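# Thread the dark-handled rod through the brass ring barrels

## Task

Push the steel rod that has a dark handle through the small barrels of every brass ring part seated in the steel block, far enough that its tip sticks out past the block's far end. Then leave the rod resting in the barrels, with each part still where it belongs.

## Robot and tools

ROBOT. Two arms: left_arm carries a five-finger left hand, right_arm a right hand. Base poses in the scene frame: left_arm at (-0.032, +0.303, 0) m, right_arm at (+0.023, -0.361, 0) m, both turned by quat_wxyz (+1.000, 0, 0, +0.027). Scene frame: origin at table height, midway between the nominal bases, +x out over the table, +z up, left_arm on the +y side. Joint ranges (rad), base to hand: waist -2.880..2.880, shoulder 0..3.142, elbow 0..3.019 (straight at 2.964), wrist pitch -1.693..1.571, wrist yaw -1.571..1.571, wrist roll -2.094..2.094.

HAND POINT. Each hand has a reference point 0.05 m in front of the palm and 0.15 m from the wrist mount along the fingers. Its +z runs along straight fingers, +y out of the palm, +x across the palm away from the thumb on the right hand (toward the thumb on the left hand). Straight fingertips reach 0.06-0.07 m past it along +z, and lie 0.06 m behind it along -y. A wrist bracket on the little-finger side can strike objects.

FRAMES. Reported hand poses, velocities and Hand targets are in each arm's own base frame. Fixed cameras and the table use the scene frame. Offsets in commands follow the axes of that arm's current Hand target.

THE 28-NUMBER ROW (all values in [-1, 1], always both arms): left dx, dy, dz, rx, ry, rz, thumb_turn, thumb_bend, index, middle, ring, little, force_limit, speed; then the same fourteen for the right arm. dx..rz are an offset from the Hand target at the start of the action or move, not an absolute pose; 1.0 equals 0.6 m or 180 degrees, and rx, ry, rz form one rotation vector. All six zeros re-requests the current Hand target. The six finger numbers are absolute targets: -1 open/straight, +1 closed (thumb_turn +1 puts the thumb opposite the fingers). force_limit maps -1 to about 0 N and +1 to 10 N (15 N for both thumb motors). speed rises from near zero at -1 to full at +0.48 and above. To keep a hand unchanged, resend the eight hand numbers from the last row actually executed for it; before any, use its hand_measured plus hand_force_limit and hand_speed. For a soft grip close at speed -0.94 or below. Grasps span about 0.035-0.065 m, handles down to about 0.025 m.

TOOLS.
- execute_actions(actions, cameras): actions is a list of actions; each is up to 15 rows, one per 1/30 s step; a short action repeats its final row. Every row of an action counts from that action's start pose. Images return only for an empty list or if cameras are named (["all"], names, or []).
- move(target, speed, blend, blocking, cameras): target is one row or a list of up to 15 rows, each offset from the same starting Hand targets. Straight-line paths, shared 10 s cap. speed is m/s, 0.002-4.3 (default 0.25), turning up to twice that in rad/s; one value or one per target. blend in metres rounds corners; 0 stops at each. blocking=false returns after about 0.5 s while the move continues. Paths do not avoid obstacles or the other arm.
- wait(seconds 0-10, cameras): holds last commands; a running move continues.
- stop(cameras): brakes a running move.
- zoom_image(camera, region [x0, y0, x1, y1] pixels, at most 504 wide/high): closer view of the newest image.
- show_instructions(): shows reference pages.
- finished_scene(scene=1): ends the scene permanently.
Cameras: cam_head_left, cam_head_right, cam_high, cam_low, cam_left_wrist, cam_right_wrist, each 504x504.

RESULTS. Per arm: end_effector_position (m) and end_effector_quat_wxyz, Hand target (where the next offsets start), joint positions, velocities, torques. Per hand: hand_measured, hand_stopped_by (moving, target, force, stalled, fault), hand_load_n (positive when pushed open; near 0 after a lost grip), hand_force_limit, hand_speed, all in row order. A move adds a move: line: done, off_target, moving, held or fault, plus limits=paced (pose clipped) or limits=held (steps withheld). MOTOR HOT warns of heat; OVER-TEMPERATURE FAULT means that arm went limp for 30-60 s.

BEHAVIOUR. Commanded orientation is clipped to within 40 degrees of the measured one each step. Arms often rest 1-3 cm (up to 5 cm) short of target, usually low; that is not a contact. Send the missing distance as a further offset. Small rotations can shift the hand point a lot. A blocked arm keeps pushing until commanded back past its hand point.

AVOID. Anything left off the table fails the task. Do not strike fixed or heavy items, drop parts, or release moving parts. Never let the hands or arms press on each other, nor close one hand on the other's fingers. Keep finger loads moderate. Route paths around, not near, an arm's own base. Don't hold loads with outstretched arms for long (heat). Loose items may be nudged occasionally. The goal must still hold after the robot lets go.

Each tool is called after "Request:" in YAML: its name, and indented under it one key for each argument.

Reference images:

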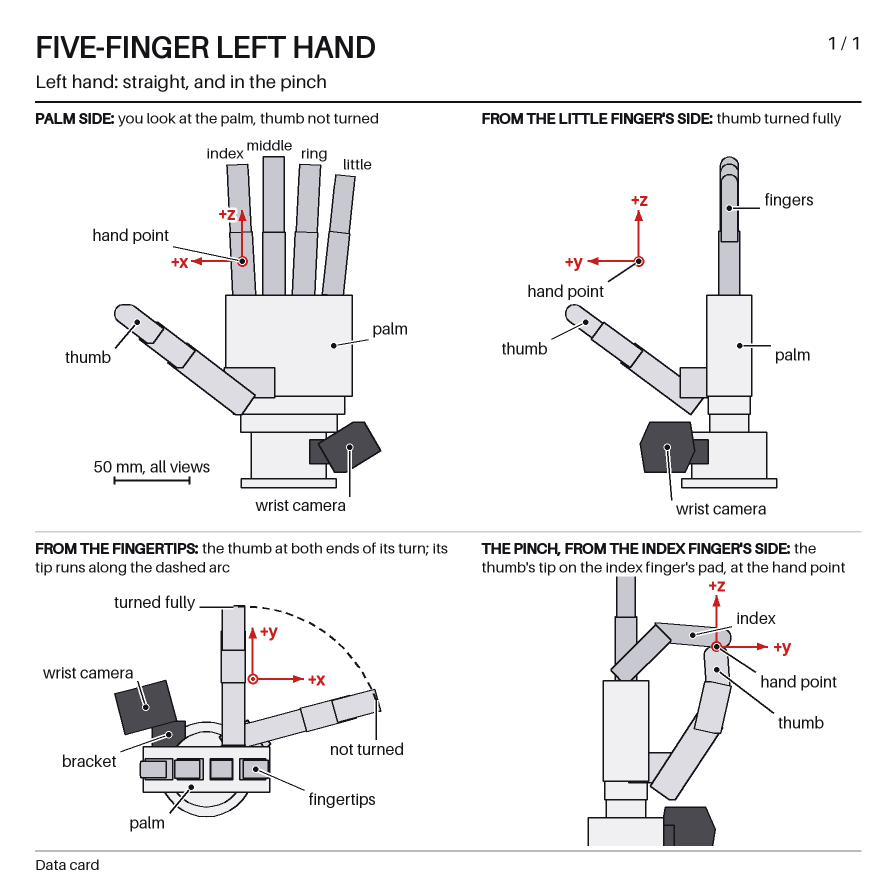

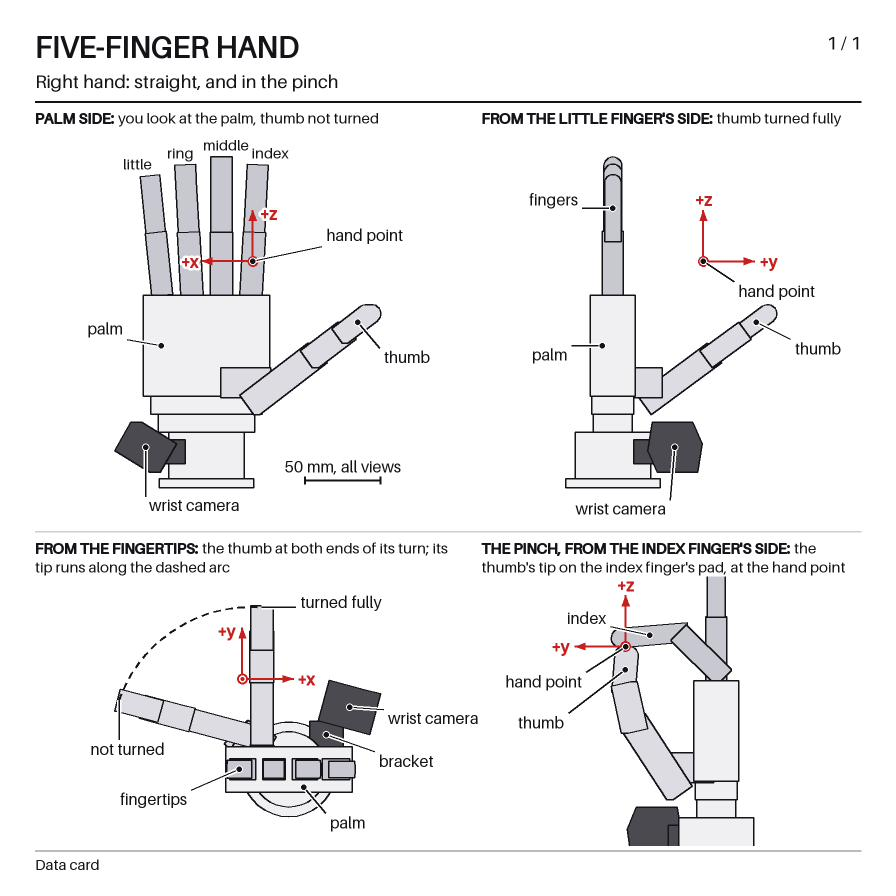

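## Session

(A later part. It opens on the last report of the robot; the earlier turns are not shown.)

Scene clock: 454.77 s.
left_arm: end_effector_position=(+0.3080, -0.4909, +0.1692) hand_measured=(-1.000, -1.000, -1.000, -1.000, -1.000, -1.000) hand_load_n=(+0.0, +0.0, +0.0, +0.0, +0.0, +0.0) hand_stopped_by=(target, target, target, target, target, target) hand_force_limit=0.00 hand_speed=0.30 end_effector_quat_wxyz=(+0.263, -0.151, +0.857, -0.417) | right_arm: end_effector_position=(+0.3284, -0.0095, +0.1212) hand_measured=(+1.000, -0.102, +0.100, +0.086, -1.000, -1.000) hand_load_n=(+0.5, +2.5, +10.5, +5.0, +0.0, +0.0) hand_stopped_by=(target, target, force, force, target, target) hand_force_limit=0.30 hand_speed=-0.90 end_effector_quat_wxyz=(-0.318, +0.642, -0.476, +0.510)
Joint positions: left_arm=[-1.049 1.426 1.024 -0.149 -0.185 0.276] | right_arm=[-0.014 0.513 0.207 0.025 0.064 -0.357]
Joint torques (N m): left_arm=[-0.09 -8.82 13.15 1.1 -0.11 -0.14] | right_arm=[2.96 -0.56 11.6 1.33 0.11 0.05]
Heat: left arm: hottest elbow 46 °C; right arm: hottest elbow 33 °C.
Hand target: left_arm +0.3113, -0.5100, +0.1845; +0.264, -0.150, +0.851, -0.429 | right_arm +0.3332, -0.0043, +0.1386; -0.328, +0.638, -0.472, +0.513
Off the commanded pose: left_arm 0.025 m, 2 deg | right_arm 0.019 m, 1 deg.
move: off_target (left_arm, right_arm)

Request:
move:
  target: [0,0,0,0,0,0,-1,-1,-1,-1,-1,-1,0.0,0.3,0.0023,-0.00602,-0.00173,0,0,0,1,-0.1,0.25,0.25,-1,-1,0.3,-0.9]
  speed: 0.03

Scene clock: 455.80 s.
left_arm: end_effector_position=(+0.3080, -0.4909, +0.1692) hand_measured=(-1.000, -1.000, -1.000, -1.000, -1.000, -1.000) hand_load_n=(+0.0, +0.0, +0.0, +0.0, +0.0, +0.0) hand_stopped_by=(target, target, target, target, target, target) hand_force_limit=0.00 hand_speed=0.30 end_effector_quat_wxyz=(+0.263, -0.151, +0.857, -0.417) | right_arm: end_effector_position=(+0.3281, -0.0095, +0.1227) hand_measured=(+1.000, -0.102, +0.100, +0.086, -1.000, -1.000) hand_load_n=(+1.0, +3.0, +11.5, +5.0, +0.0, +0.0) hand_stopped_by=(target, target, force, force, target, target) hand_force_limit=0.30 hand_speed=-0.90 end_effector_quat_wxyz=(-0.317, +0.643, -0.477, +0.508)
Joint positions: left_arm=[-1.049 1.426 1.024 -0.149 -0.185 0.276] | right_arm=[-0.014 0.51 0.213 0.009 0.064 -0.357]
Joint torques (N m): left_arm=[-0.09 -9 13.14 1.13 -0.11 -0.14] | right_arm=[3.25 -0.91 11.77 1.26 0.1 0.07]
Heat: left arm: hottest elbow 46 °C; right arm: hottest elbow 33 °C.
Hand target: left_arm +0.3113, -0.5100, +0.1845; +0.264, -0.150, +0.851, -0.429 | right_arm +0.3333, -0.0043, +0.1428; -0.328, +0.638, -0.471, +0.513
Off the commanded pose: left_arm 0.025 m, 2 deg | right_arm 0.021 m, 2 deg.
move: off_target (left_arm, right_arm)

Request:
move:
  target: [0,0,0,0,0,0,-1,-1,-1,-1,-1,-1,0.0,0.3,0.00143,-0.00567,0.00878,0,0,0,1,-0.1,0.25,0.25,-1,-1,0.3,-0.9]
  speed: 0.03
  cameras: ["cam_left_wrist"]

Request:
zoom_image:
  camera: "cam_left_wrist"
  region: [310, 195, 370, 243]

Request:
zoom_image:
  camera: "cam_left_wrist"
  region: [195, 185, 310, 260]

Scene clock: 456.93 s.
left_arm: end_effector_position=(+0.3080, -0.4909, +0.1692) hand_measured=(-1.000, -1.000, -1.000, -1.000, -1.000, -1.000) hand_load_n=(+0.0, +0.0, -0.5, +0.0, +0.0, +0.0) hand_stopped_by=(target, target, target, target, target, target) hand_force_limit=0.00 hand_speed=0.30 end_effector_quat_wxyz=(+0.263, -0.151, +0.857, -0.417) | right_arm: end_effector_position=(+0.3293, -0.0095, +0.1229) hand_measured=(+1.000, -0.102, +0.100, +0.086, -1.000, -1.000) hand_load_n=(+1.0, +3.0, +9.5, +4.0, +0.0, +0.0) hand_stopped_by=(target, target, force, force, target, target) hand_force_limit=0.30 hand_speed=-0.90 end_effector_quat_wxyz=(-0.316, +0.644, -0.477, +0.507)
Joint positions: left_arm=[-1.049 1.426 1.024 -0.149 -0.185 0.276] | right_arm=[-0.014 0.519 0.219 0.009 0.064 -0.357]
Joint torques (N m): left_arm=[-0.15 -9 13.11 1.13 -0.11 -0.14] | right_arm=[3.31 0.32 12.41 1.96 0.11 0.06]
Heat: left arm: hottest elbow 46 °C; right arm: hottest elbow 33 °C.
Hand target: left_arm +0.3113, -0.5100, +0.1845; +0.264, -0.150, +0.851, -0.429 | right_arm +0.3393, -0.0043, +0.1448; -0.328, +0.638, -0.472, +0.513
Off the commanded pose: left_arm 0.025 m, 2 deg | right_arm 0.025 m, 2 deg.
move: off_target (left_arm, right_arm)
camera_calibration:
cam_left_wrist: T_world_to_cam=[[-0.137894, -0.746941, 0.650435, -0.427441], [-0.984396, 0.0308741, -0.173239, 0.349957], [0.109318, -0.664174, -0.739542, -0.115743], [0, 0, 0, 1]] pos_world=[0.298208, -0.406951, 0.253053]
Images, in order (width x height): cam_left_wrist 504x504.

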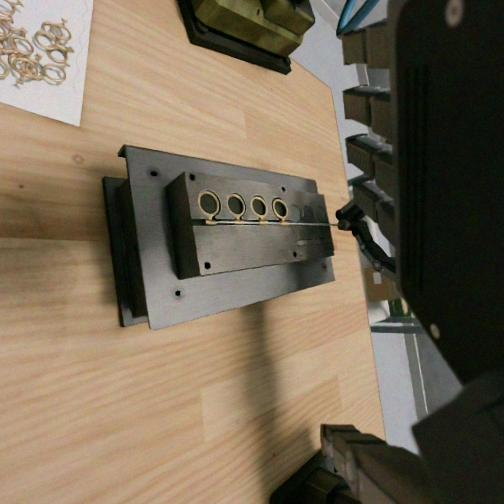

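Scaled by 8.400 from the camera's 504x504 image, which has a finer 720x720 frame.

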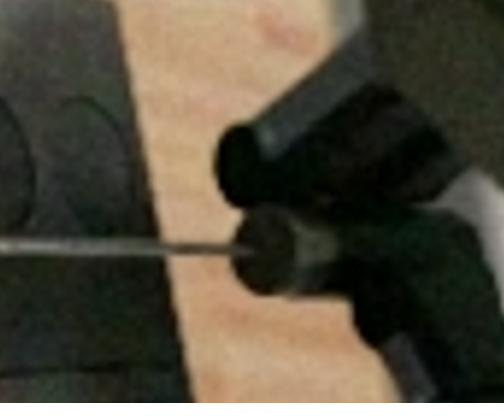

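Scaled by 4.383 from the camera's 504x504 image, which has a finer 720x720 frame.

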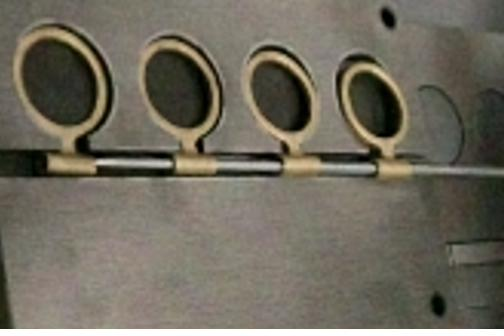

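Request:
move:
  target: [0,0,0,0,0,0,-1,-1,-1,-1,-1,-1,0.0,0.3,0.00019,-0.00177,0.00643,0,0,0,1,-0.1,0.25,0.25,-1,-1,0.3,-0.9]
  speed: 0.03

Scene clock: 457.90 s.
left_arm: end_effector_position=(+0.3080, -0.4909, +0.1692) hand_measured=(-1.000, -1.000, -1.000, -1.000, -1.000, -1.000) hand_load_n=(-0.5, +0.0, +0.0, +0.0, +0.0, +0.0) hand_stopped_by=(target, target, target, target, target, target) hand_force_limit=0.00 hand_speed=0.30 end_effector_quat_wxyz=(+0.263, -0.151, +0.857, -0.417) | right_arm: end_effector_position=(+0.3305, -0.0095, +0.1212) hand_measured=(+1.000, -0.102, +0.100, +0.086, -1.000, -1.000) hand_load_n=(+0.0, +3.0, +8.0, +4.0, +0.0, +0.0) hand_stopped_by=(target, target, force, force, target, target) hand_force_limit=0.30 hand_speed=-0.90 end_effector_quat_wxyz=(-0.313, +0.647, -0.479, +0.503)
Joint positions: left_arm=[-1.049 1.426 1.024 -0.149 -0.185 0.276] | right_arm=[-0.014 0.535 0.224 0.009 0.064 -0.357]
Joint torques (N m): left_arm=[-0.09 -8.88 13.14 1.13 -0.11 -0.14] | right_arm=[3.19 0.91 12.22 2.52 0.1 0.06]
Heat: left arm: hottest elbow 46 °C; right arm: hottest elbow 33 °C.
Hand target: left_arm +0.3113, -0.5100, +0.1845; +0.264, -0.150, +0.851, -0.429 | right_arm +0.3433, -0.0044, +0.1447; -0.328, +0.638, -0.472, +0.513
Off the commanded pose: left_arm 0.025 m, 2 deg | right_arm 0.027 m, 2 deg.
move: off_target (left_arm, right_arm)

Request:
move:
  target: [0,0,0,0,0,0,-1,-1,-1,-1,-1,-1,0.0,0.3,0,0,0,0.01043,0.00378,0.00073,1,-0.1,0.25,0.25,-1,-1,0.3,-0.9]
  speed: 0.03

Scene clock: 460.57 s.
left_arm: end_effector_position=(+0.3080, -0.4909, +0.1692) hand_measured=(-1.000, -1.000, -1.000, -1.000, -1.000, -1.000) hand_load_n=(+0.0, +0.0, +0.0, +0.0, +0.0, +0.0) hand_stopped_by=(target, target, target, target, target, target) hand_force_limit=0.00 hand_speed=0.30 end_effector_quat_wxyz=(+0.263, -0.151, +0.857, -0.417) | right_arm: end_effector_position=(+0.3362, -0.0095, +0.1309) hand_measured=(+1.000, -0.102, +0.100, +0.086, -1.000, -1.000) hand_load_n=(-1.0, +4.5, +5.0, +6.5, +0.0, +0.0) hand_stopped_by=(target, target, force, force, target, target) hand_force_limit=0.30 hand_speed=-0.90 end_effector_quat_wxyz=(-0.323, +0.637, -0.472, +0.516)
Joint positions: left_arm=[-1.049 1.426 1.024 -0.149 -0.185 0.276] | right_arm=[-0.013 0.535 0.224 0.049 0.064 -0.357]
Joint torques (N m): left_arm=[-0.03 -9 13.15 1.13 -0.11 -0.14] | right_arm=[3.14 -0.03 10.28 3.14 0.12 0.05]
Heat: left arm: hottest elbow 46 °C; right arm: hottest elbow 33 °C.
Hand target: left_arm +0.3113, -0.5100, +0.1845; +0.264, -0.150, +0.851, -0.429 | right_arm +0.3433, -0.0043, +0.1448; -0.336, +0.629, -0.466, +0.524
Off the commanded pose: left_arm 0.025 m, 2 deg | right_arm 0.016 m, 2 deg.
move: off_target (left_arm, right_arm)

Request:
execute_actions:
  actions: []
  cameras: ["cam_left_wrist"]

Request:
zoom_image:
  camera: "cam_left_wrist"
  region: [195, 185, 310, 260]

Request:
zoom_image:
  camera: "cam_left_wrist"
  region: [310, 195, 370, 243]

Scene clock: 460.70 s.
left_arm: end_effector_position=(+0.3080, -0.4909, +0.1692) hand_measured=(-1.000, -1.000, -1.000, -1.000, -1.000, -1.000) hand_load_n=(+0.0, +0.0, +0.0, -0.5, +0.0, +0.0) hand_stopped_by=(target, target, target, target, target, target) hand_force_limit=0.00 hand_speed=0.30 end_effector_quat_wxyz=(+0.263, -0.151, +0.857, -0.417) | right_arm: end_effector_position=(+0.3362, -0.0095, +0.1309) hand_measured=(+1.000, -0.102, +0.100, +0.086, -1.000, -1.000) hand_load_n=(-0.5, +4.5, +5.0, +7.0, +0.0, +0.0) hand_stopped_by=(target, target, force, force, target, target) hand_force_limit=0.30 hand_speed=-0.90 end_effector_quat_wxyz=(-0.323, +0.637, -0.472, +0.516)
Joint positions: left_arm=[-1.049 1.426 1.024 -0.149 -0.185 0.276] | right_arm=[-0.013 0.535 0.224 0.049 0.064 -0.357]
Joint velocities: within noise
Joint torques (N m): left_arm=[0.03 -9 13.12 1.13 -0.11 -0.14] | right_arm=[3.02 0.03 10.28 3.11 0.13 0.05]
Heat: left arm: hottest elbow 46 °C; right arm: hottest elbow 33 °C.
Hand target: left_arm +0.3113, -0.5100, +0.1845; +0.264, -0.150, +0.851, -0.429 | right_arm +0.3433, -0.0043, +0.1447; -0.336, +0.629, -0.466, +0.524
Off the commanded pose: left_arm 0.025 m, 2 deg | right_arm 0.016 m, 2 deg.
camera_calibration:
cam_left_wrist: T_world_to_cam=[[-0.137894, -0.746941, 0.650435, -0.427441], [-0.984396, 0.0308741, -0.173239, 0.349957], [0.109318, -0.664174, -0.739542, -0.115743], [0, 0, 0, 1]] pos_world=[0.298208, -0.406951, 0.253053]
Images, in order (width x height): cam_left_wrist 504x504.

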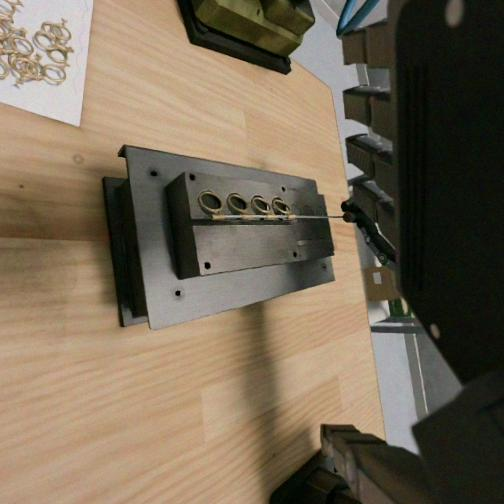

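Scaled by 4.383 from the camera's 504x504 image, which has a finer 720x720 frame.

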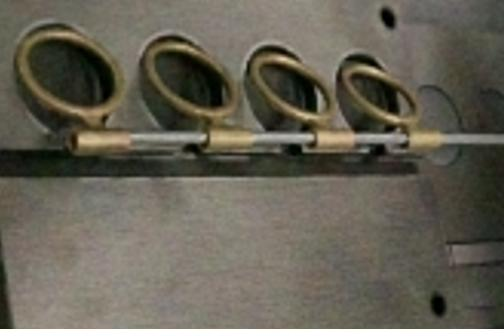

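Scaled by 8.400 from the camera's 504x504 image, which has a finer 720x720 frame.

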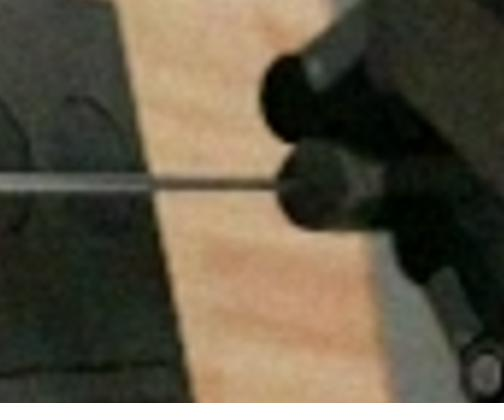

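Request:
move:
  target: [0,0,0,0,0,0,-1,-1,-1,-1,-1,-1,0.0,0.3,-0.01251,-0.00454,-0.00088,0,0,0,1,-0.1,0.25,0.25,-1,-1,0.3,-0.9]
  speed: 0.03
  cameras: ["cam_left_wrist"]

Request:
zoom_image:
  camera: "cam_left_wrist"
  region: [195, 185, 310, 260]

Scene clock: 462.50 s.
left_arm: end_effector_position=(+0.3080, -0.4909, +0.1692) hand_measured=(-1.000, -1.000, -1.000, -1.000, -1.000, -1.000) hand_load_n=(-0.5, +0.0, +0.0, -0.5, +0.0, +0.0) hand_stopped_by=(target, target, target, target, target, target) hand_force_limit=0.00 hand_speed=0.30 end_effector_quat_wxyz=(+0.263, -0.151, +0.857, -0.417) | right_arm: end_effector_position=(+0.3362, -0.0020, +0.1311) hand_measured=(+1.000, -0.102, +0.100, +0.086, -1.000, -1.000) hand_load_n=(-1.0, +4.5, +5.0, +7.0, +0.0, +0.0) hand_stopped_by=(target, target, force, force, target, target) hand_force_limit=0.30 hand_speed=-0.90 end_effector_quat_wxyz=(-0.321, +0.639, -0.469, +0.518)
Joint positions: left_arm=[-1.049 1.426 1.024 -0.149 -0.185 0.276] | right_arm=[0.033 0.535 0.224 0.05 0.107 -0.354]
Joint torques (N m): left_arm=[-0.09 -8.94 13.12 1.1 -0.11 -0.14] | right_arm=[3.43 0.26 10.3 3.1 0.21 0.15]
Heat: left arm: hottest elbow 46 °C; right arm: hottest elbow 33 °C.
Hand target: left_arm +0.3113, -0.5100, +0.1845; +0.264, -0.150, +0.851, -0.429 | right_arm +0.3433, +0.0037, +0.1448; -0.336, +0.629, -0.466, +0.524
Off the commanded pose: left_arm 0.025 m, 2 deg | right_arm 0.016 m, 2 deg.
move: off_target (left_arm, right_arm)
camera_calibration:
cam_left_wrist: T_world_to_cam=[[-0.137894, -0.746941, 0.650435, -0.427441], [-0.984396, 0.0308741, -0.173239, 0.349957], [0.109318, -0.664174, -0.739542, -0.115743], [0, 0, 0, 1]] pos_world=[0.298208, -0.406951, 0.253053]
Images, in order (width x height): cam_left_wrist 504x504.

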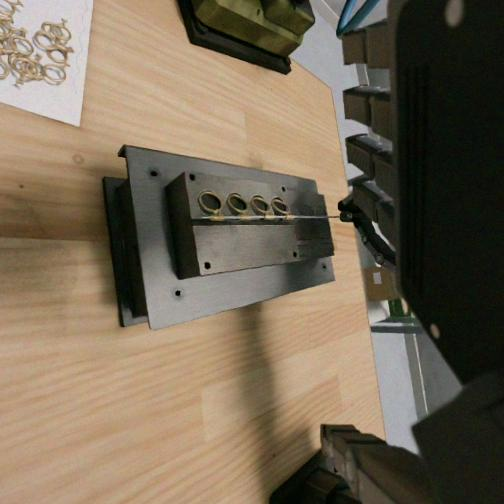

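Scaled by 4.383 from the camera's 504x504 image, which has a finer 720x720 frame.

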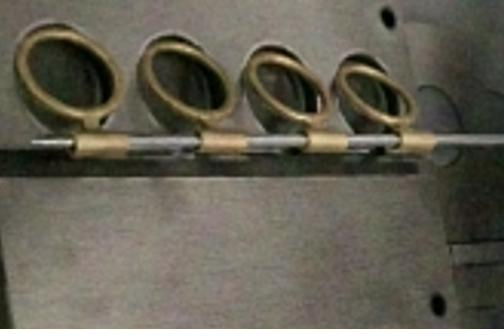

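Request:
move:
  target: [0,0,0,0,0,0,-1,-1,-1,-1,-1,-1,0.0,0.3,-0.01407,-0.00511,-0.00099,0,0,0,1,-0.1,0.25,0.25,-1,-1,0.3,-0.9]
  speed: 0.03
  cameras: ["cam_left_wrist"]

Request:
zoom_image:
  camera: "cam_left_wrist"
  region: [185, 185, 300, 260]

Request:
zoom_image:
  camera: "cam_left_wrist"
  region: [300, 185, 380, 249]

Scene clock: 463.67 s.
left_arm: end_effector_position=(+0.3080, -0.4909, +0.1692) hand_measured=(-1.000, -1.000, -1.000, -1.000, -1.000, -1.000) hand_load_n=(+0.0, +0.0, +0.0, -0.5, +0.0, +0.0) hand_stopped_by=(target, target, target, target, target, target) hand_force_limit=0.00 hand_speed=0.30 end_effector_quat_wxyz=(+0.263, -0.151, +0.857, -0.417) | right_arm: end_effector_position=(+0.3359, +0.0033, +0.1314) hand_measured=(+1.000, -0.102, +0.100, +0.086, -1.000, -1.000) hand_load_n=(-1.5, +5.0, +4.0, +8.0, -0.5, -0.5) hand_stopped_by=(target, target, force, force, target, target) hand_force_limit=0.30 hand_speed=-0.90 end_effector_quat_wxyz=(-0.317, +0.638, -0.469, +0.522)
Joint positions: left_arm=[-1.049 1.426 1.024 -0.149 -0.185 0.276] | right_arm=[0.081 0.535 0.224 0.05 0.164 -0.348]
Joint torques (N m): left_arm=[-0.09 -8.94 13.14 1.11 -0.11 -0.14] | right_arm=[3.78 0.38 10.4 3.11 -0.03 0.21]
Heat: left arm: hottest elbow 46 °C; right arm: hottest elbow 33 °C.
Hand target: left_arm +0.3113, -0.5100, +0.1845; +0.264, -0.150, +0.851, -0.429 | right_arm +0.3433, +0.0127, +0.1448; -0.336, +0.629, -0.466, +0.524
Off the commanded pose: left_arm 0.025 m, 2 deg | right_arm 0.018 m, 2 deg.
move: off_target (left_arm, right_arm)
camera_calibration:
cam_left_wrist: T_world_to_cam=[[-0.137894, -0.746941, 0.650435, -0.427441], [-0.984396, 0.0308741, -0.173239, 0.349957], [0.109318, -0.664174, -0.739542, -0.115743], [0, 0, 0, 1]] pos_world=[0.298208, -0.406951, 0.253053]
Images, in order (width x height): cam_left_wrist 504x504.

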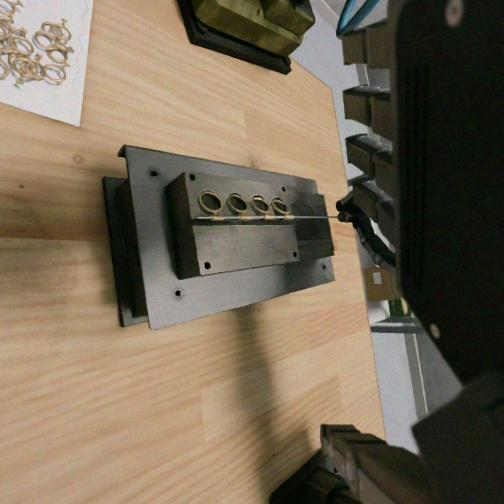

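Scaled by 4.383 from the camera's 504x504 image, which has a finer 720x720 frame.

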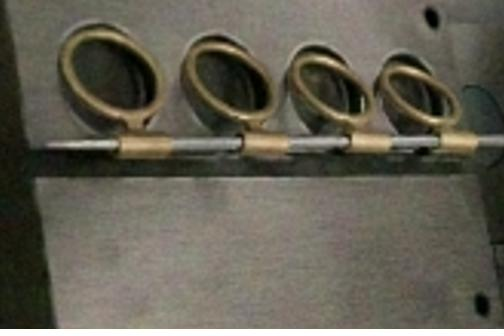

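Scaled by 6.300 from the camera's 504x504 image, which has a finer 720x720 frame.

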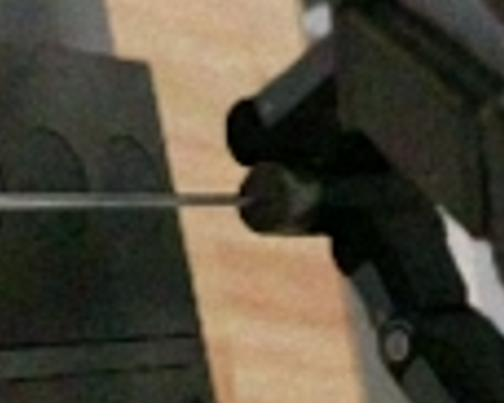

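Request:
move:
  target: [0,0,0,0,0,0,-1,-1,-1,-1,-1,-1,0.0,0.3,-0.00626,-0.00227,-0.00044,0,0,0,1,-0.1,0.25,0.25,-1,-1,0.3,-0.9]
  speed: 0.03
  cameras: ["cam_left_wrist"]

Request:
zoom_image:
  camera: "cam_left_wrist"
  region: [185, 185, 300, 260]

Request:
zoom_image:
  camera: "cam_left_wrist"
  region: [300, 185, 380, 249]

Scene clock: 465.23 s.
left_arm: end_effector_position=(+0.3080, -0.4909, +0.1692) hand_measured=(-1.000, -1.000, -1.000, -1.000, -1.000, -1.000) hand_load_n=(-0.5, +0.0, +0.0, +0.0, +0.0, +0.0) hand_stopped_by=(target, target, target, target, target, target) hand_force_limit=0.00 hand_speed=0.30 end_effector_quat_wxyz=(+0.263, -0.151, +0.857, -0.417) | right_arm: end_effector_position=(+0.3356, +0.0040, +0.1316) hand_measured=(+1.000, -0.102, +0.100, +0.086, -1.000, -1.000) hand_load_n=(-2.0, +5.0, +3.5, +8.5, +0.0, +0.0) hand_stopped_by=(target, target, force, force, target, target) hand_force_limit=0.30 hand_speed=-0.90 end_effector_quat_wxyz=(-0.312, +0.637, -0.470, +0.525)
Joint positions: left_arm=[-1.049 1.426 1.024 -0.149 -0.185 0.276] | right_arm=[0.099 0.535 0.224 0.05 0.191 -0.348]
Joint torques (N m): left_arm=[-0.03 -9 13.14 1.13 -0.11 -0.14] | right_arm=[3.9 0.62 10.47 3.04 -0.26 0.27]
Heat: left arm: hottest elbow 46 °C; right arm: hottest elbow 33 °C.
Hand target: left_arm +0.3113, -0.5100, +0.1845; +0.264, -0.150, +0.851, -0.429 | right_arm +0.3433, +0.0166, +0.1448; -0.336, +0.629, -0.466, +0.524
Off the commanded pose: left_arm 0.025 m, 2 deg | right_arm 0.020 m, 3 deg.
move: off_target (left_arm, right_arm)
camera_calibration:
cam_left_wrist: T_world_to_cam=[[-0.137894, -0.746941, 0.650435, -0.427441], [-0.984396, 0.0308741, -0.173239, 0.349957], [0.109318, -0.664174, -0.739542, -0.115743], [0, 0, 0, 1]] pos_world=[0.298208, -0.406951, 0.253053]
Images, in order (width x height): cam_left_wrist 504x504.

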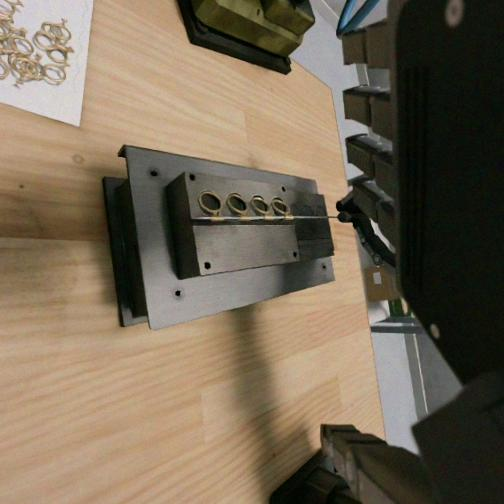

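Scaled by 4.383 from the camera's 504x504 image, which has a finer 720x720 frame.

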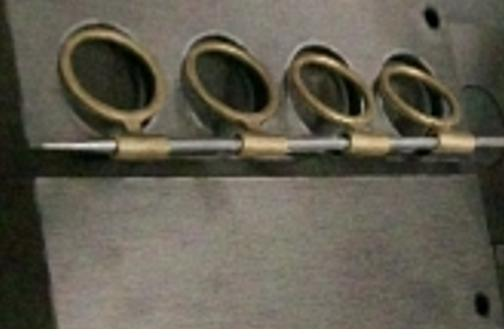

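Scaled by 6.300 from the camera's 504x504 image, which has a finer 720x720 frame.

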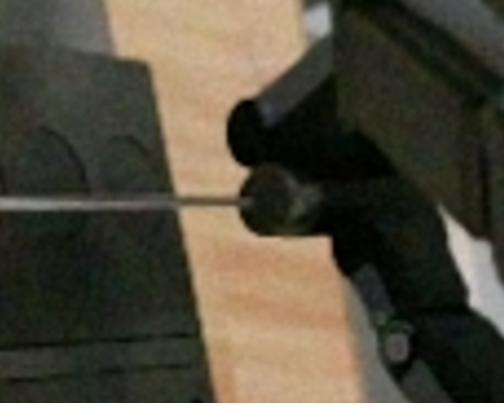

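Request:
execute_actions:
  actions: []
  cameras: ["cam_head_left","cam_head_right","cam_right_wrist","cam_high"]

Request:
zoom_image:
  camera: "cam_head_right"
  region: [270, 180, 390, 280]

Request:
zoom_image:
  camera: "cam_high"
  region: [80, 230, 200, 330]

Request:
zoom_image:
  camera: "cam_right_wrist"
  region: [180, 150, 380, 350]

Scene clock: 465.53 s.
left_arm: end_effector_position=(+0.3080, -0.4909, +0.1692) hand_measured=(-1.000, -1.000, -1.000, -1.000, -1.000, -1.000) hand_load_n=(+0.0, +0.0, +0.0, +0.0, +0.0, +0.0) hand_stopped_by=(target, target, target, target, target, target) hand_force_limit=0.00 hand_speed=0.30 end_effector_quat_wxyz=(+0.263, -0.151, +0.857, -0.417) | right_arm: end_effector_position=(+0.3356, +0.0040, +0.1316) hand_measured=(+1.000, -0.102, +0.100, +0.086, -1.000, -1.000) hand_load_n=(-2.0, +5.5, +3.0, +9.0, +0.0, +0.0) hand_stopped_by=(target, target, force, force, target, target) hand_force_limit=0.30 hand_speed=-0.90 end_effector_quat_wxyz=(-0.312, +0.637, -0.470, +0.525)
Joint positions: left_arm=[-1.049 1.426 1.024 -0.149 -0.185 0.276] | right_arm=[0.099 0.535 0.224 0.05 0.191 -0.348]
Joint velocities: within noise
Joint torques (N m): left_arm=[-0.03 -9 13.15 1.11 -0.11 -0.15] | right_arm=[3.84 0.62 10.44 3.03 -0.27 0.28]
Heat: left arm: hottest elbow 46 °C; right arm: hottest elbow 33 °C.
Hand target: left_arm +0.3113, -0.5100, +0.1845; +0.264, -0.150, +0.851, -0.429 | right_arm +0.3433, +0.0166, +0.1448; -0.336, +0.629, -0.466, +0.524
Off the commanded pose: left_arm 0.025 m, 2 deg | right_arm 0.020 m, 3 deg.
camera_calibration:
cam_right_wrist: T_world_to_cam=[[-0.23839, -0.566155, -0.789075, 0.189148], [-0.590055, 0.729776, -0.345344, 0.235642], [0.771366, 0.383271, -0.508034, -0.0813073], [0, 0, 0, 1]] pos_world=[0.24685, -0.0337156, 0.189323]
Images, in order (width x height): cam_head_left 504x504, cam_head_right 504x504, cam_high 504x504, cam_right_wrist 504x504.

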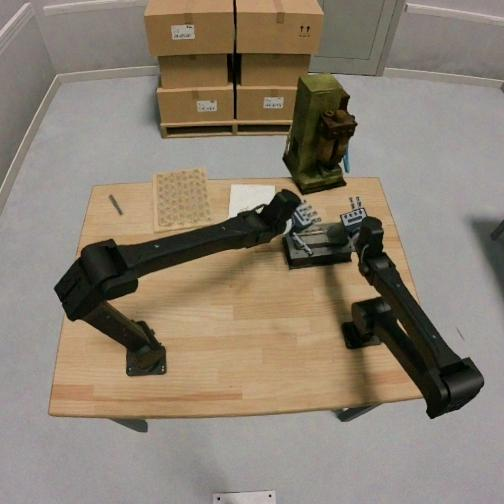

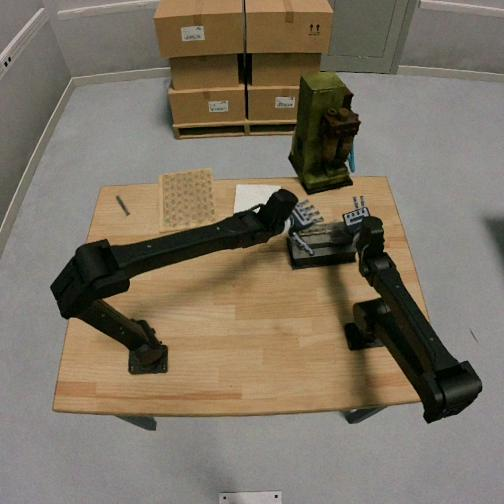

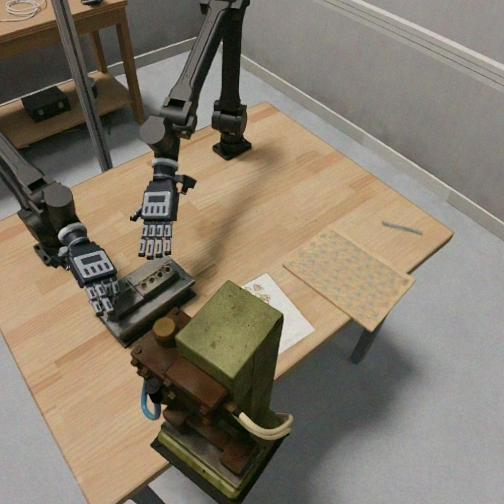

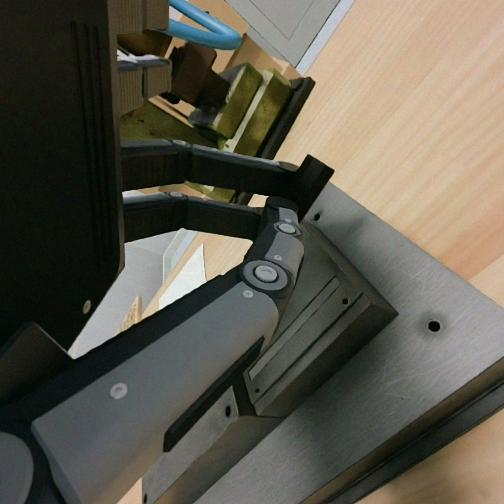

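Scaled by 4.200 from the camera's 504x504 image, which has a finer 720x720 frame.

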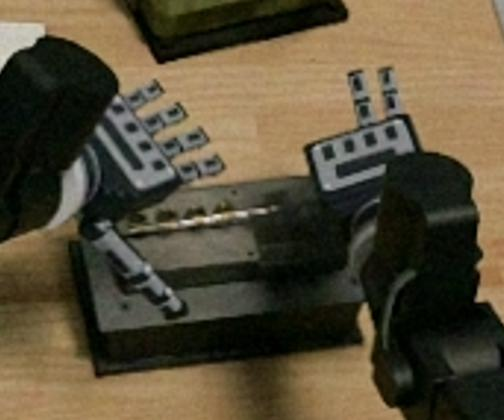

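Scaled by 4.200 from the camera's 504x504 image, which has a finer 720x720 frame.

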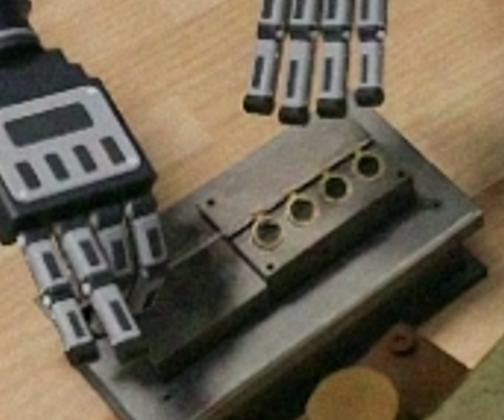

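Scaled by 2.520 from the camera's 504x504 image, which has a finer 720x720 frame.

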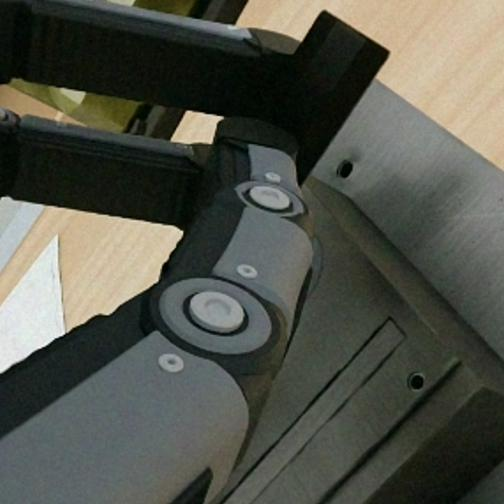

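Request:
move:
  target: [0,0,0,0,0,0,-1,-1,-1,-1,-1,-1,0.0,0.3,0.00159,0.02907,-0.00554,0,0,0,1,-0.1,0.25,0.25,-1,-1,0.3,-0.9]
  speed: 0.03
  cameras: ["cam_left_wrist"]

Request:
zoom_image:
  camera: "cam_left_wrist"
  region: [185, 185, 300, 260]

Request:
zoom_image:
  camera: "cam_left_wrist"
  region: [300, 185, 380, 249]

Scene clock: 468.07 s.
left_arm: end_effector_position=(+0.3080, -0.4909, +0.1692) hand_measured=(-1.000, -1.000, -1.000, -1.000, -1.000, -1.000) hand_load_n=(+0.0, +0.0, +0.0, +0.0, +0.0, +0.0) hand_stopped_by=(target, target, target, target, target, target) hand_force_limit=0.00 hand_speed=0.30 end_effector_quat_wxyz=(+0.263, -0.151, +0.857, -0.417) | right_arm: end_effector_position=(+0.3342, +0.0050, +0.1264) hand_measured=(+1.000, -0.102, +0.100, +0.086, -1.000, -1.000) hand_load_n=(-2.5, +6.5, +2.0, +10.0, +0.0, +0.0) hand_stopped_by=(target, target, force, force, target, target) hand_force_limit=0.30 hand_speed=-0.90 end_effector_quat_wxyz=(-0.320, +0.635, -0.466, +0.526)
Joint positions: left_arm=[-1.049 1.426 1.024 -0.149 -0.185 0.276] | right_arm=[0.091 0.531 0.202 0.081 0.173 -0.348]
Joint torques (N m): left_arm=[-0.03 -8.94 13.12 1.11 -0.11 -0.14] | right_arm=[2.02 -0.44 8.72 3.11 -0.79 0.19]
Heat: left arm: hottest elbow 46 °C; right arm: hottest elbow 33 °C.
Hand target: left_arm +0.3113, -0.5100, +0.1845; +0.264, -0.150, +0.851, -0.429 | right_arm +0.3360, +0.0101, +0.1299; -0.336, +0.629, -0.466, +0.524
Off the commanded pose: left_arm 0.025 m, 2 deg | right_arm 0.006 m, 2 deg.
move: off_target (left_arm)
camera_calibration:
cam_left_wrist: T_world_to_cam=[[-0.137894, -0.746941, 0.650435, -0.427441], [-0.984396, 0.0308741, -0.173239, 0.349957], [0.109318, -0.664174, -0.739542, -0.115743], [0, 0, 0, 1]] pos_world=[0.298208, -0.406951, 0.253053]
Images, in order (width x height): cam_left_wrist 504x504.

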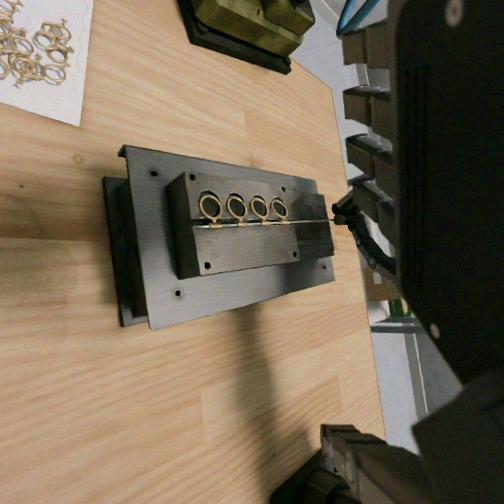

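Scaled by 4.383 from the camera's 504x504 image, which has a finer 720x720 frame.

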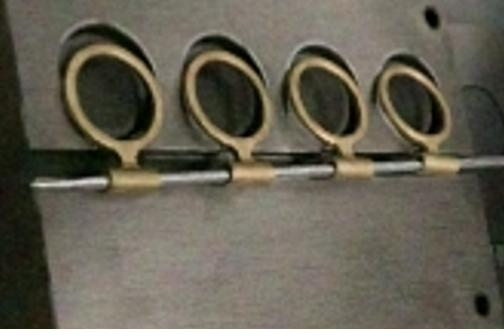

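Scaled by 6.300 from the camera's 504x504 image, which has a finer 720x720 frame.

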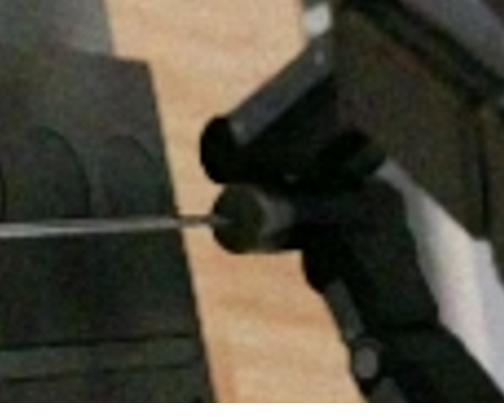

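Request:
move:
  target: [0,0,0,0,0,0,-1,-1,-1,-1,-1,-1,0.0,0.3,0,0,0,-0.00346,0.00911,0.00226,1,-0.1,0.25,0.25,-1,-1,0.3,-0.9]
  speed: 0.03
  cameras: ["cam_left_wrist"]

Request:
zoom_image:
  camera: "cam_left_wrist"
  region: [185, 185, 300, 260]

Request:
zoom_image:
  camera: "cam_left_wrist"
  region: [300, 185, 380, 249]

Scene clock: 469.70 s.
left_arm: end_effector_position=(+0.3080, -0.4909, +0.1692) hand_measured=(-1.000, -1.000, -1.000, -1.000, -1.000, -1.000) hand_load_n=(+0.0, +0.0, +0.0, +0.0, +0.0, +0.0) hand_stopped_by=(target, target, target, target, target, target) hand_force_limit=0.00 hand_speed=0.30 end_effector_quat_wxyz=(+0.263, -0.151, +0.857, -0.417) | right_arm: end_effector_position=(+0.3339, +0.0044, +0.1268) hand_measured=(+1.000, -0.102, +0.100, +0.086, -1.000, -1.000) hand_load_n=(-1.5, +5.5, +3.0, +9.5, +0.0, +0.0) hand_stopped_by=(target, target, force, force, target, target) hand_force_limit=0.30 hand_speed=-0.90 end_effector_quat_wxyz=(-0.316, +0.629, -0.475, +0.529)
Joint positions: left_arm=[-1.049 1.426 1.024 -0.149 -0.185 0.276] | right_arm=[0.108 0.531 0.202 0.081 0.21 -0.333]
Joint torques (N m): left_arm=[-0.09 -8.94 13.12 1.1 -0.11 -0.14] | right_arm=[3.55 0.26 8.75 3.1 0.27 0.2]
Heat: left arm: hottest elbow 46 °C; right arm: hottest elbow 33 °C.
Hand target: left_arm +0.3113, -0.5100, +0.1845; +0.264, -0.150, +0.851, -0.429 | right_arm +0.3360, +0.0100, +0.1299; -0.328, +0.622, -0.476, +0.529
Off the commanded pose: left_arm 0.025 m, 2 deg | right_arm 0.007 m, 2 deg.
move: off_target (left_arm)
camera_calibration:
cam_left_wrist: T_world_to_cam=[[-0.137894, -0.746941, 0.650435, -0.427441], [-0.984396, 0.0308741, -0.173239, 0.349957], [0.109318, -0.664174, -0.739542, -0.115743], [0, 0, 0, 1]] pos_world=[0.298208, -0.406951, 0.253053]
Images, in order (width x height): cam_left_wrist 504x504.

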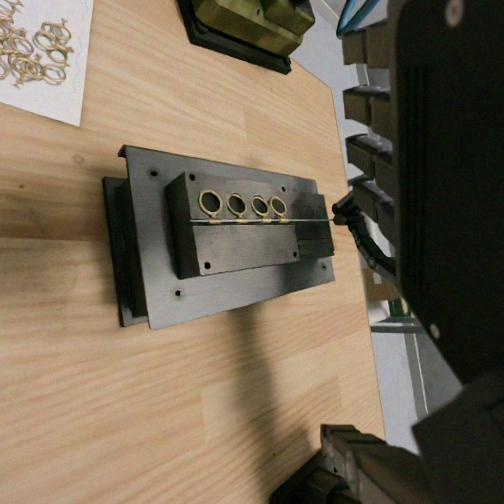

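Scaled by 4.383 from the camera's 504x504 image, which has a finer 720x720 frame.

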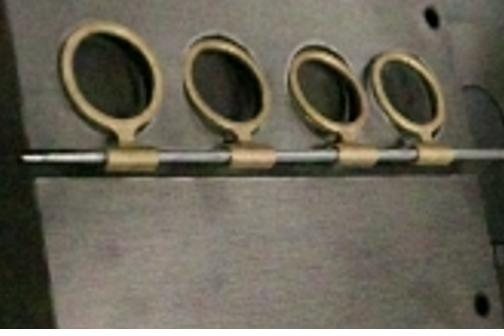

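Scaled by 6.300 from the camera's 504x504 image, which has a finer 720x720 frame.

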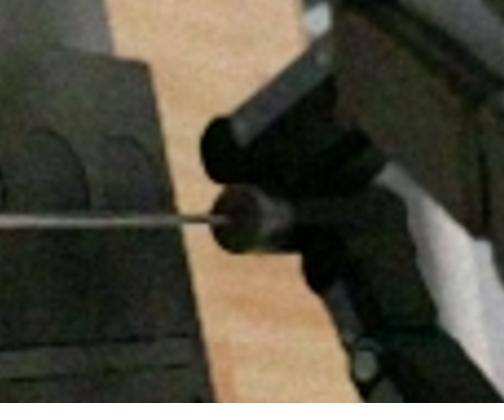

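Request:
move:
  target: [0,0,0,0,0,0,-1,-1,-1,-1,-1,-1,0.0,0.3,-0.00259,0.00684,0.0017,0,0,0,1,-0.1,0.25,0.25,-1,-1,0.3,-0.9]
  speed: 0.03
  cameras: ["cam_left_wrist"]

Request:
zoom_image:
  camera: "cam_left_wrist"
  region: [185, 185, 300, 260]

Request:
zoom_image:
  camera: "cam_left_wrist"
  region: [300, 185, 380, 249]

Scene clock: 470.97 s.
left_arm: end_effector_position=(+0.3080, -0.4909, +0.1692) hand_measured=(-1.000, -1.000, -1.000, -1.000, -1.000, -1.000) hand_load_n=(+0.0, +0.0, +0.0, +0.0, +0.0, +0.0) hand_stopped_by=(target, target, target, target, target, target) hand_force_limit=0.00 hand_speed=0.30 end_effector_quat_wxyz=(+0.263, -0.151, +0.857, -0.417) | right_arm: end_effector_position=(+0.3338, +0.0046, +0.1239) hand_measured=(+1.000, -0.102, +0.100, +0.086, -1.000, -1.000) hand_load_n=(-1.5, +5.5, +3.0, +9.5, +0.0, +0.0) hand_stopped_by=(target, target, force, force, target, target) hand_force_limit=0.30 hand_speed=-0.90 end_effector_quat_wxyz=(-0.318, +0.627, -0.475, +0.530)
Joint positions: left_arm=[-1.049 1.426 1.024 -0.149 -0.185 0.276] | right_arm=[0.109 0.535 0.191 0.101 0.211 -0.331]
Joint torques (N m): left_arm=[0.03 -8.94 13.16 1.1 -0.11 -0.14] | right_arm=[3.14 0.56 8.73 3.21 0.25 0.17]
Heat: left arm: hottest elbow 46 °C; right arm: hottest elbow 33 °C.
Hand target: left_arm +0.3113, -0.5100, +0.1845; +0.264, -0.150, +0.851, -0.429 | right_arm +0.3360, +0.0101, +0.1255; -0.328, +0.622, -0.476, +0.529
Off the commanded pose: left_arm 0.025 m, 2 deg | right_arm 0.006 m, 1 deg.
move: off_target (left_arm)
camera_calibration:
cam_left_wrist: T_world_to_cam=[[-0.137894, -0.746941, 0.650435, -0.427441], [-0.984396, 0.0308741, -0.173239, 0.349957], [0.109318, -0.664174, -0.739542, -0.115743], [0, 0, 0, 1]] pos_world=[0.298208, -0.406951, 0.253053]
Images, in order (width x height): cam_left_wrist 504x504.

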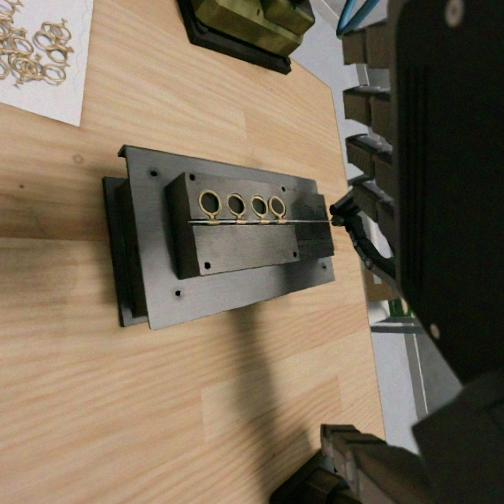

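Scaled by 4.383 from the camera's 504x504 image, which has a finer 720x720 frame.

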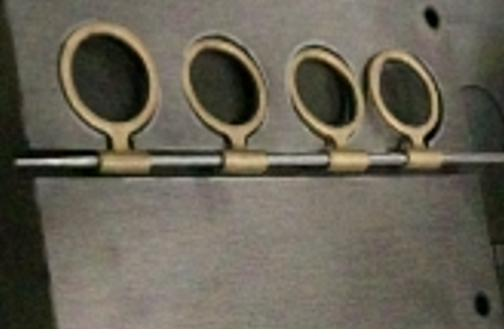

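Scaled by 6.300 from the camera's 504x504 image, which has a finer 720x720 frame.

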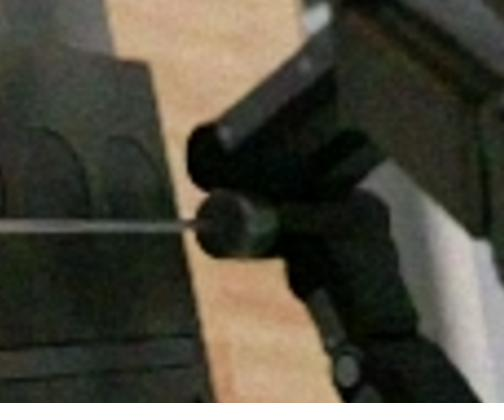

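Request:
zoom_image:
  camera: "cam_left_wrist"
  region: [180, 205, 220, 235]

Request:
zoom_image:
  camera: "cam_left_wrist"
  region: [250, 190, 300, 230]

Scaled by 12.600 from the camera's 504x504 image, which has a finer 720x720 frame.

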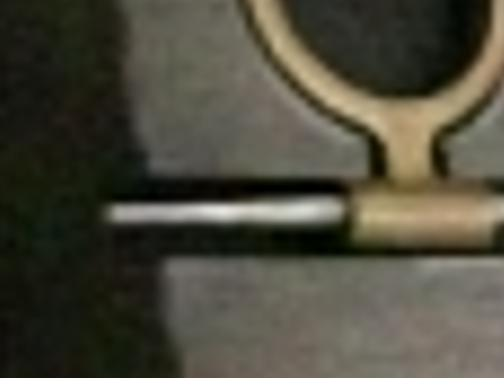

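Scaled by 10.080 from the camera's 504x504 image, which has a finer 720x720 frame.

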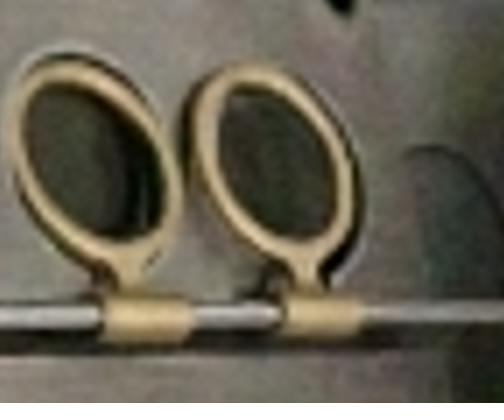

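Request:
wait:
  seconds: 0
  cameras: ["cam_left_wrist", "cam_high"]

Scene clock: 472.73 s.
left_arm: end_effector_position=(+0.3080, -0.4909, +0.1692) hand_measured=(-1.000, -1.000, -1.000, -1.000, -1.000, -1.000) hand_load_n=(+0.0, +0.0, +0.0, -0.5, +0.0, -0.5) hand_stopped_by=(target, target, target, target, target, target) hand_force_limit=0.00 hand_speed=0.30 end_effector_quat_wxyz=(+0.263, -0.151, +0.857, -0.417) | right_arm: end_effector_position=(+0.3338, +0.0046, +0.1240) hand_measured=(+1.000, -0.102, +0.100, +0.086, -1.000, -1.000) hand_load_n=(-2.0, +5.5, +3.0, +9.5, -0.5, +0.0) hand_stopped_by=(target, target, force, force, target, target) hand_force_limit=0.30 hand_speed=-0.90 end_effector_quat_wxyz=(-0.318, +0.627, -0.474, +0.530)
Joint positions: left_arm=[-1.049 1.426 1.024 -0.149 -0.185 0.276] | right_arm=[0.109 0.535 0.191 0.101 0.211 -0.331]
Joint torques (N m): left_arm=[-0.09 -8.94 13.12 1.11 -0.11 -0.14] | right_arm=[3.14 0.5 8.8 3.17 0.26 0.16]
Heat: left arm: hottest elbow 46 °C; right arm: hottest elbow 33 °C.
Hand target: left_arm +0.3113, -0.5100, +0.1845; +0.264, -0.150, +0.851, -0.429 | right_arm +0.3360, +0.0101, +0.1256; -0.328, +0.622, -0.476, +0.529
Off the commanded pose: left_arm 0.025 m, 2 deg | right_arm 0.006 m, 1 deg.
camera_calibration:
cam_left_wrist: T_world_to_cam=[[-0.137894, -0.746941, 0.650435, -0.427441], [-0.984396, 0.0308741, -0.173239, 0.349957], [0.109318, -0.664174, -0.739542, -0.115743], [0, 0, 0, 1]] pos_world=[0.298208, -0.406951, 0.253053]
Images, in order (width x height): cam_high 504x504, cam_left_wrist 504x504.

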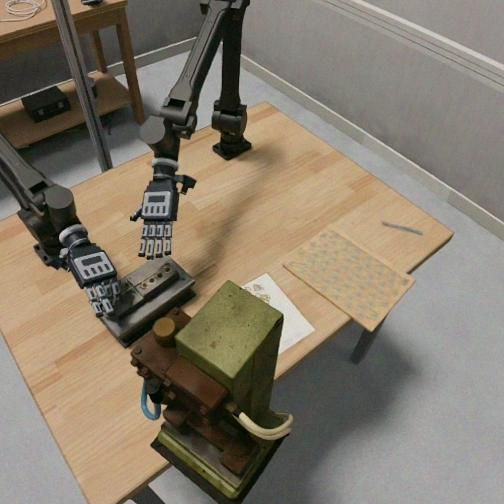

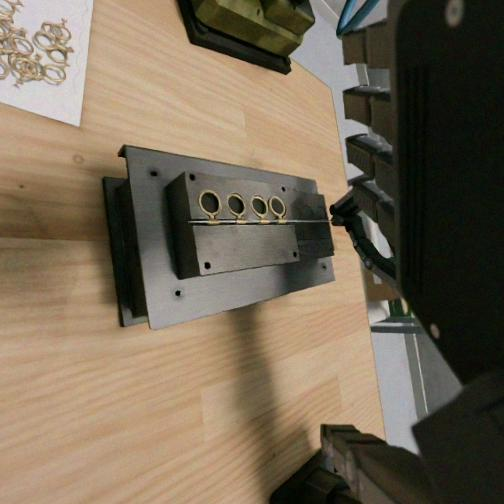

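Request:
zoom_image:
  camera: "cam_left_wrist"
  region: [180, 180, 300, 240]

Request:
zoom_image:
  camera: "cam_high"
  region: [132, 265, 166, 293]

Request:
zoom_image:
  camera: "cam_left_wrist"
  region: [250, 190, 300, 230]

Scaled by 4.200 from the camera's 504x504 image, which has a finer 720x720 frame.

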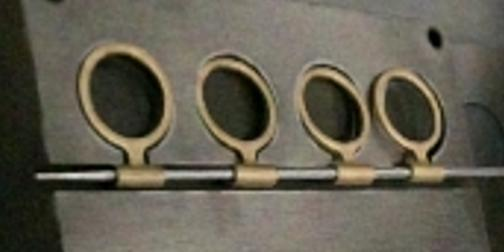

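Scaled by 14.824 from the camera's 504x504 image, which has a finer 720x720 frame.

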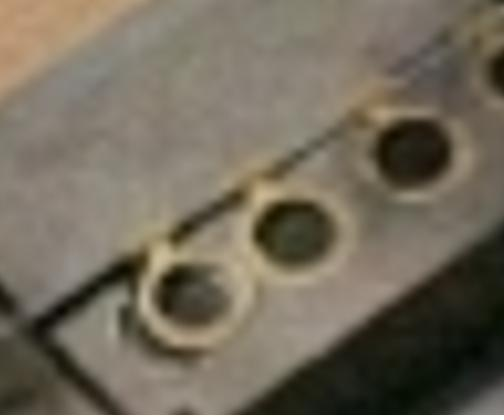

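Scaled by 10.080 from the camera's 504x504 image, which has a finer 720x720 frame.

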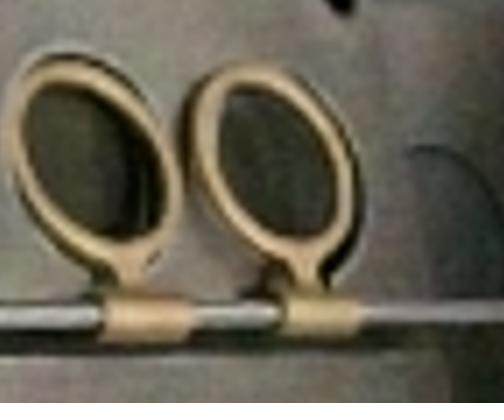

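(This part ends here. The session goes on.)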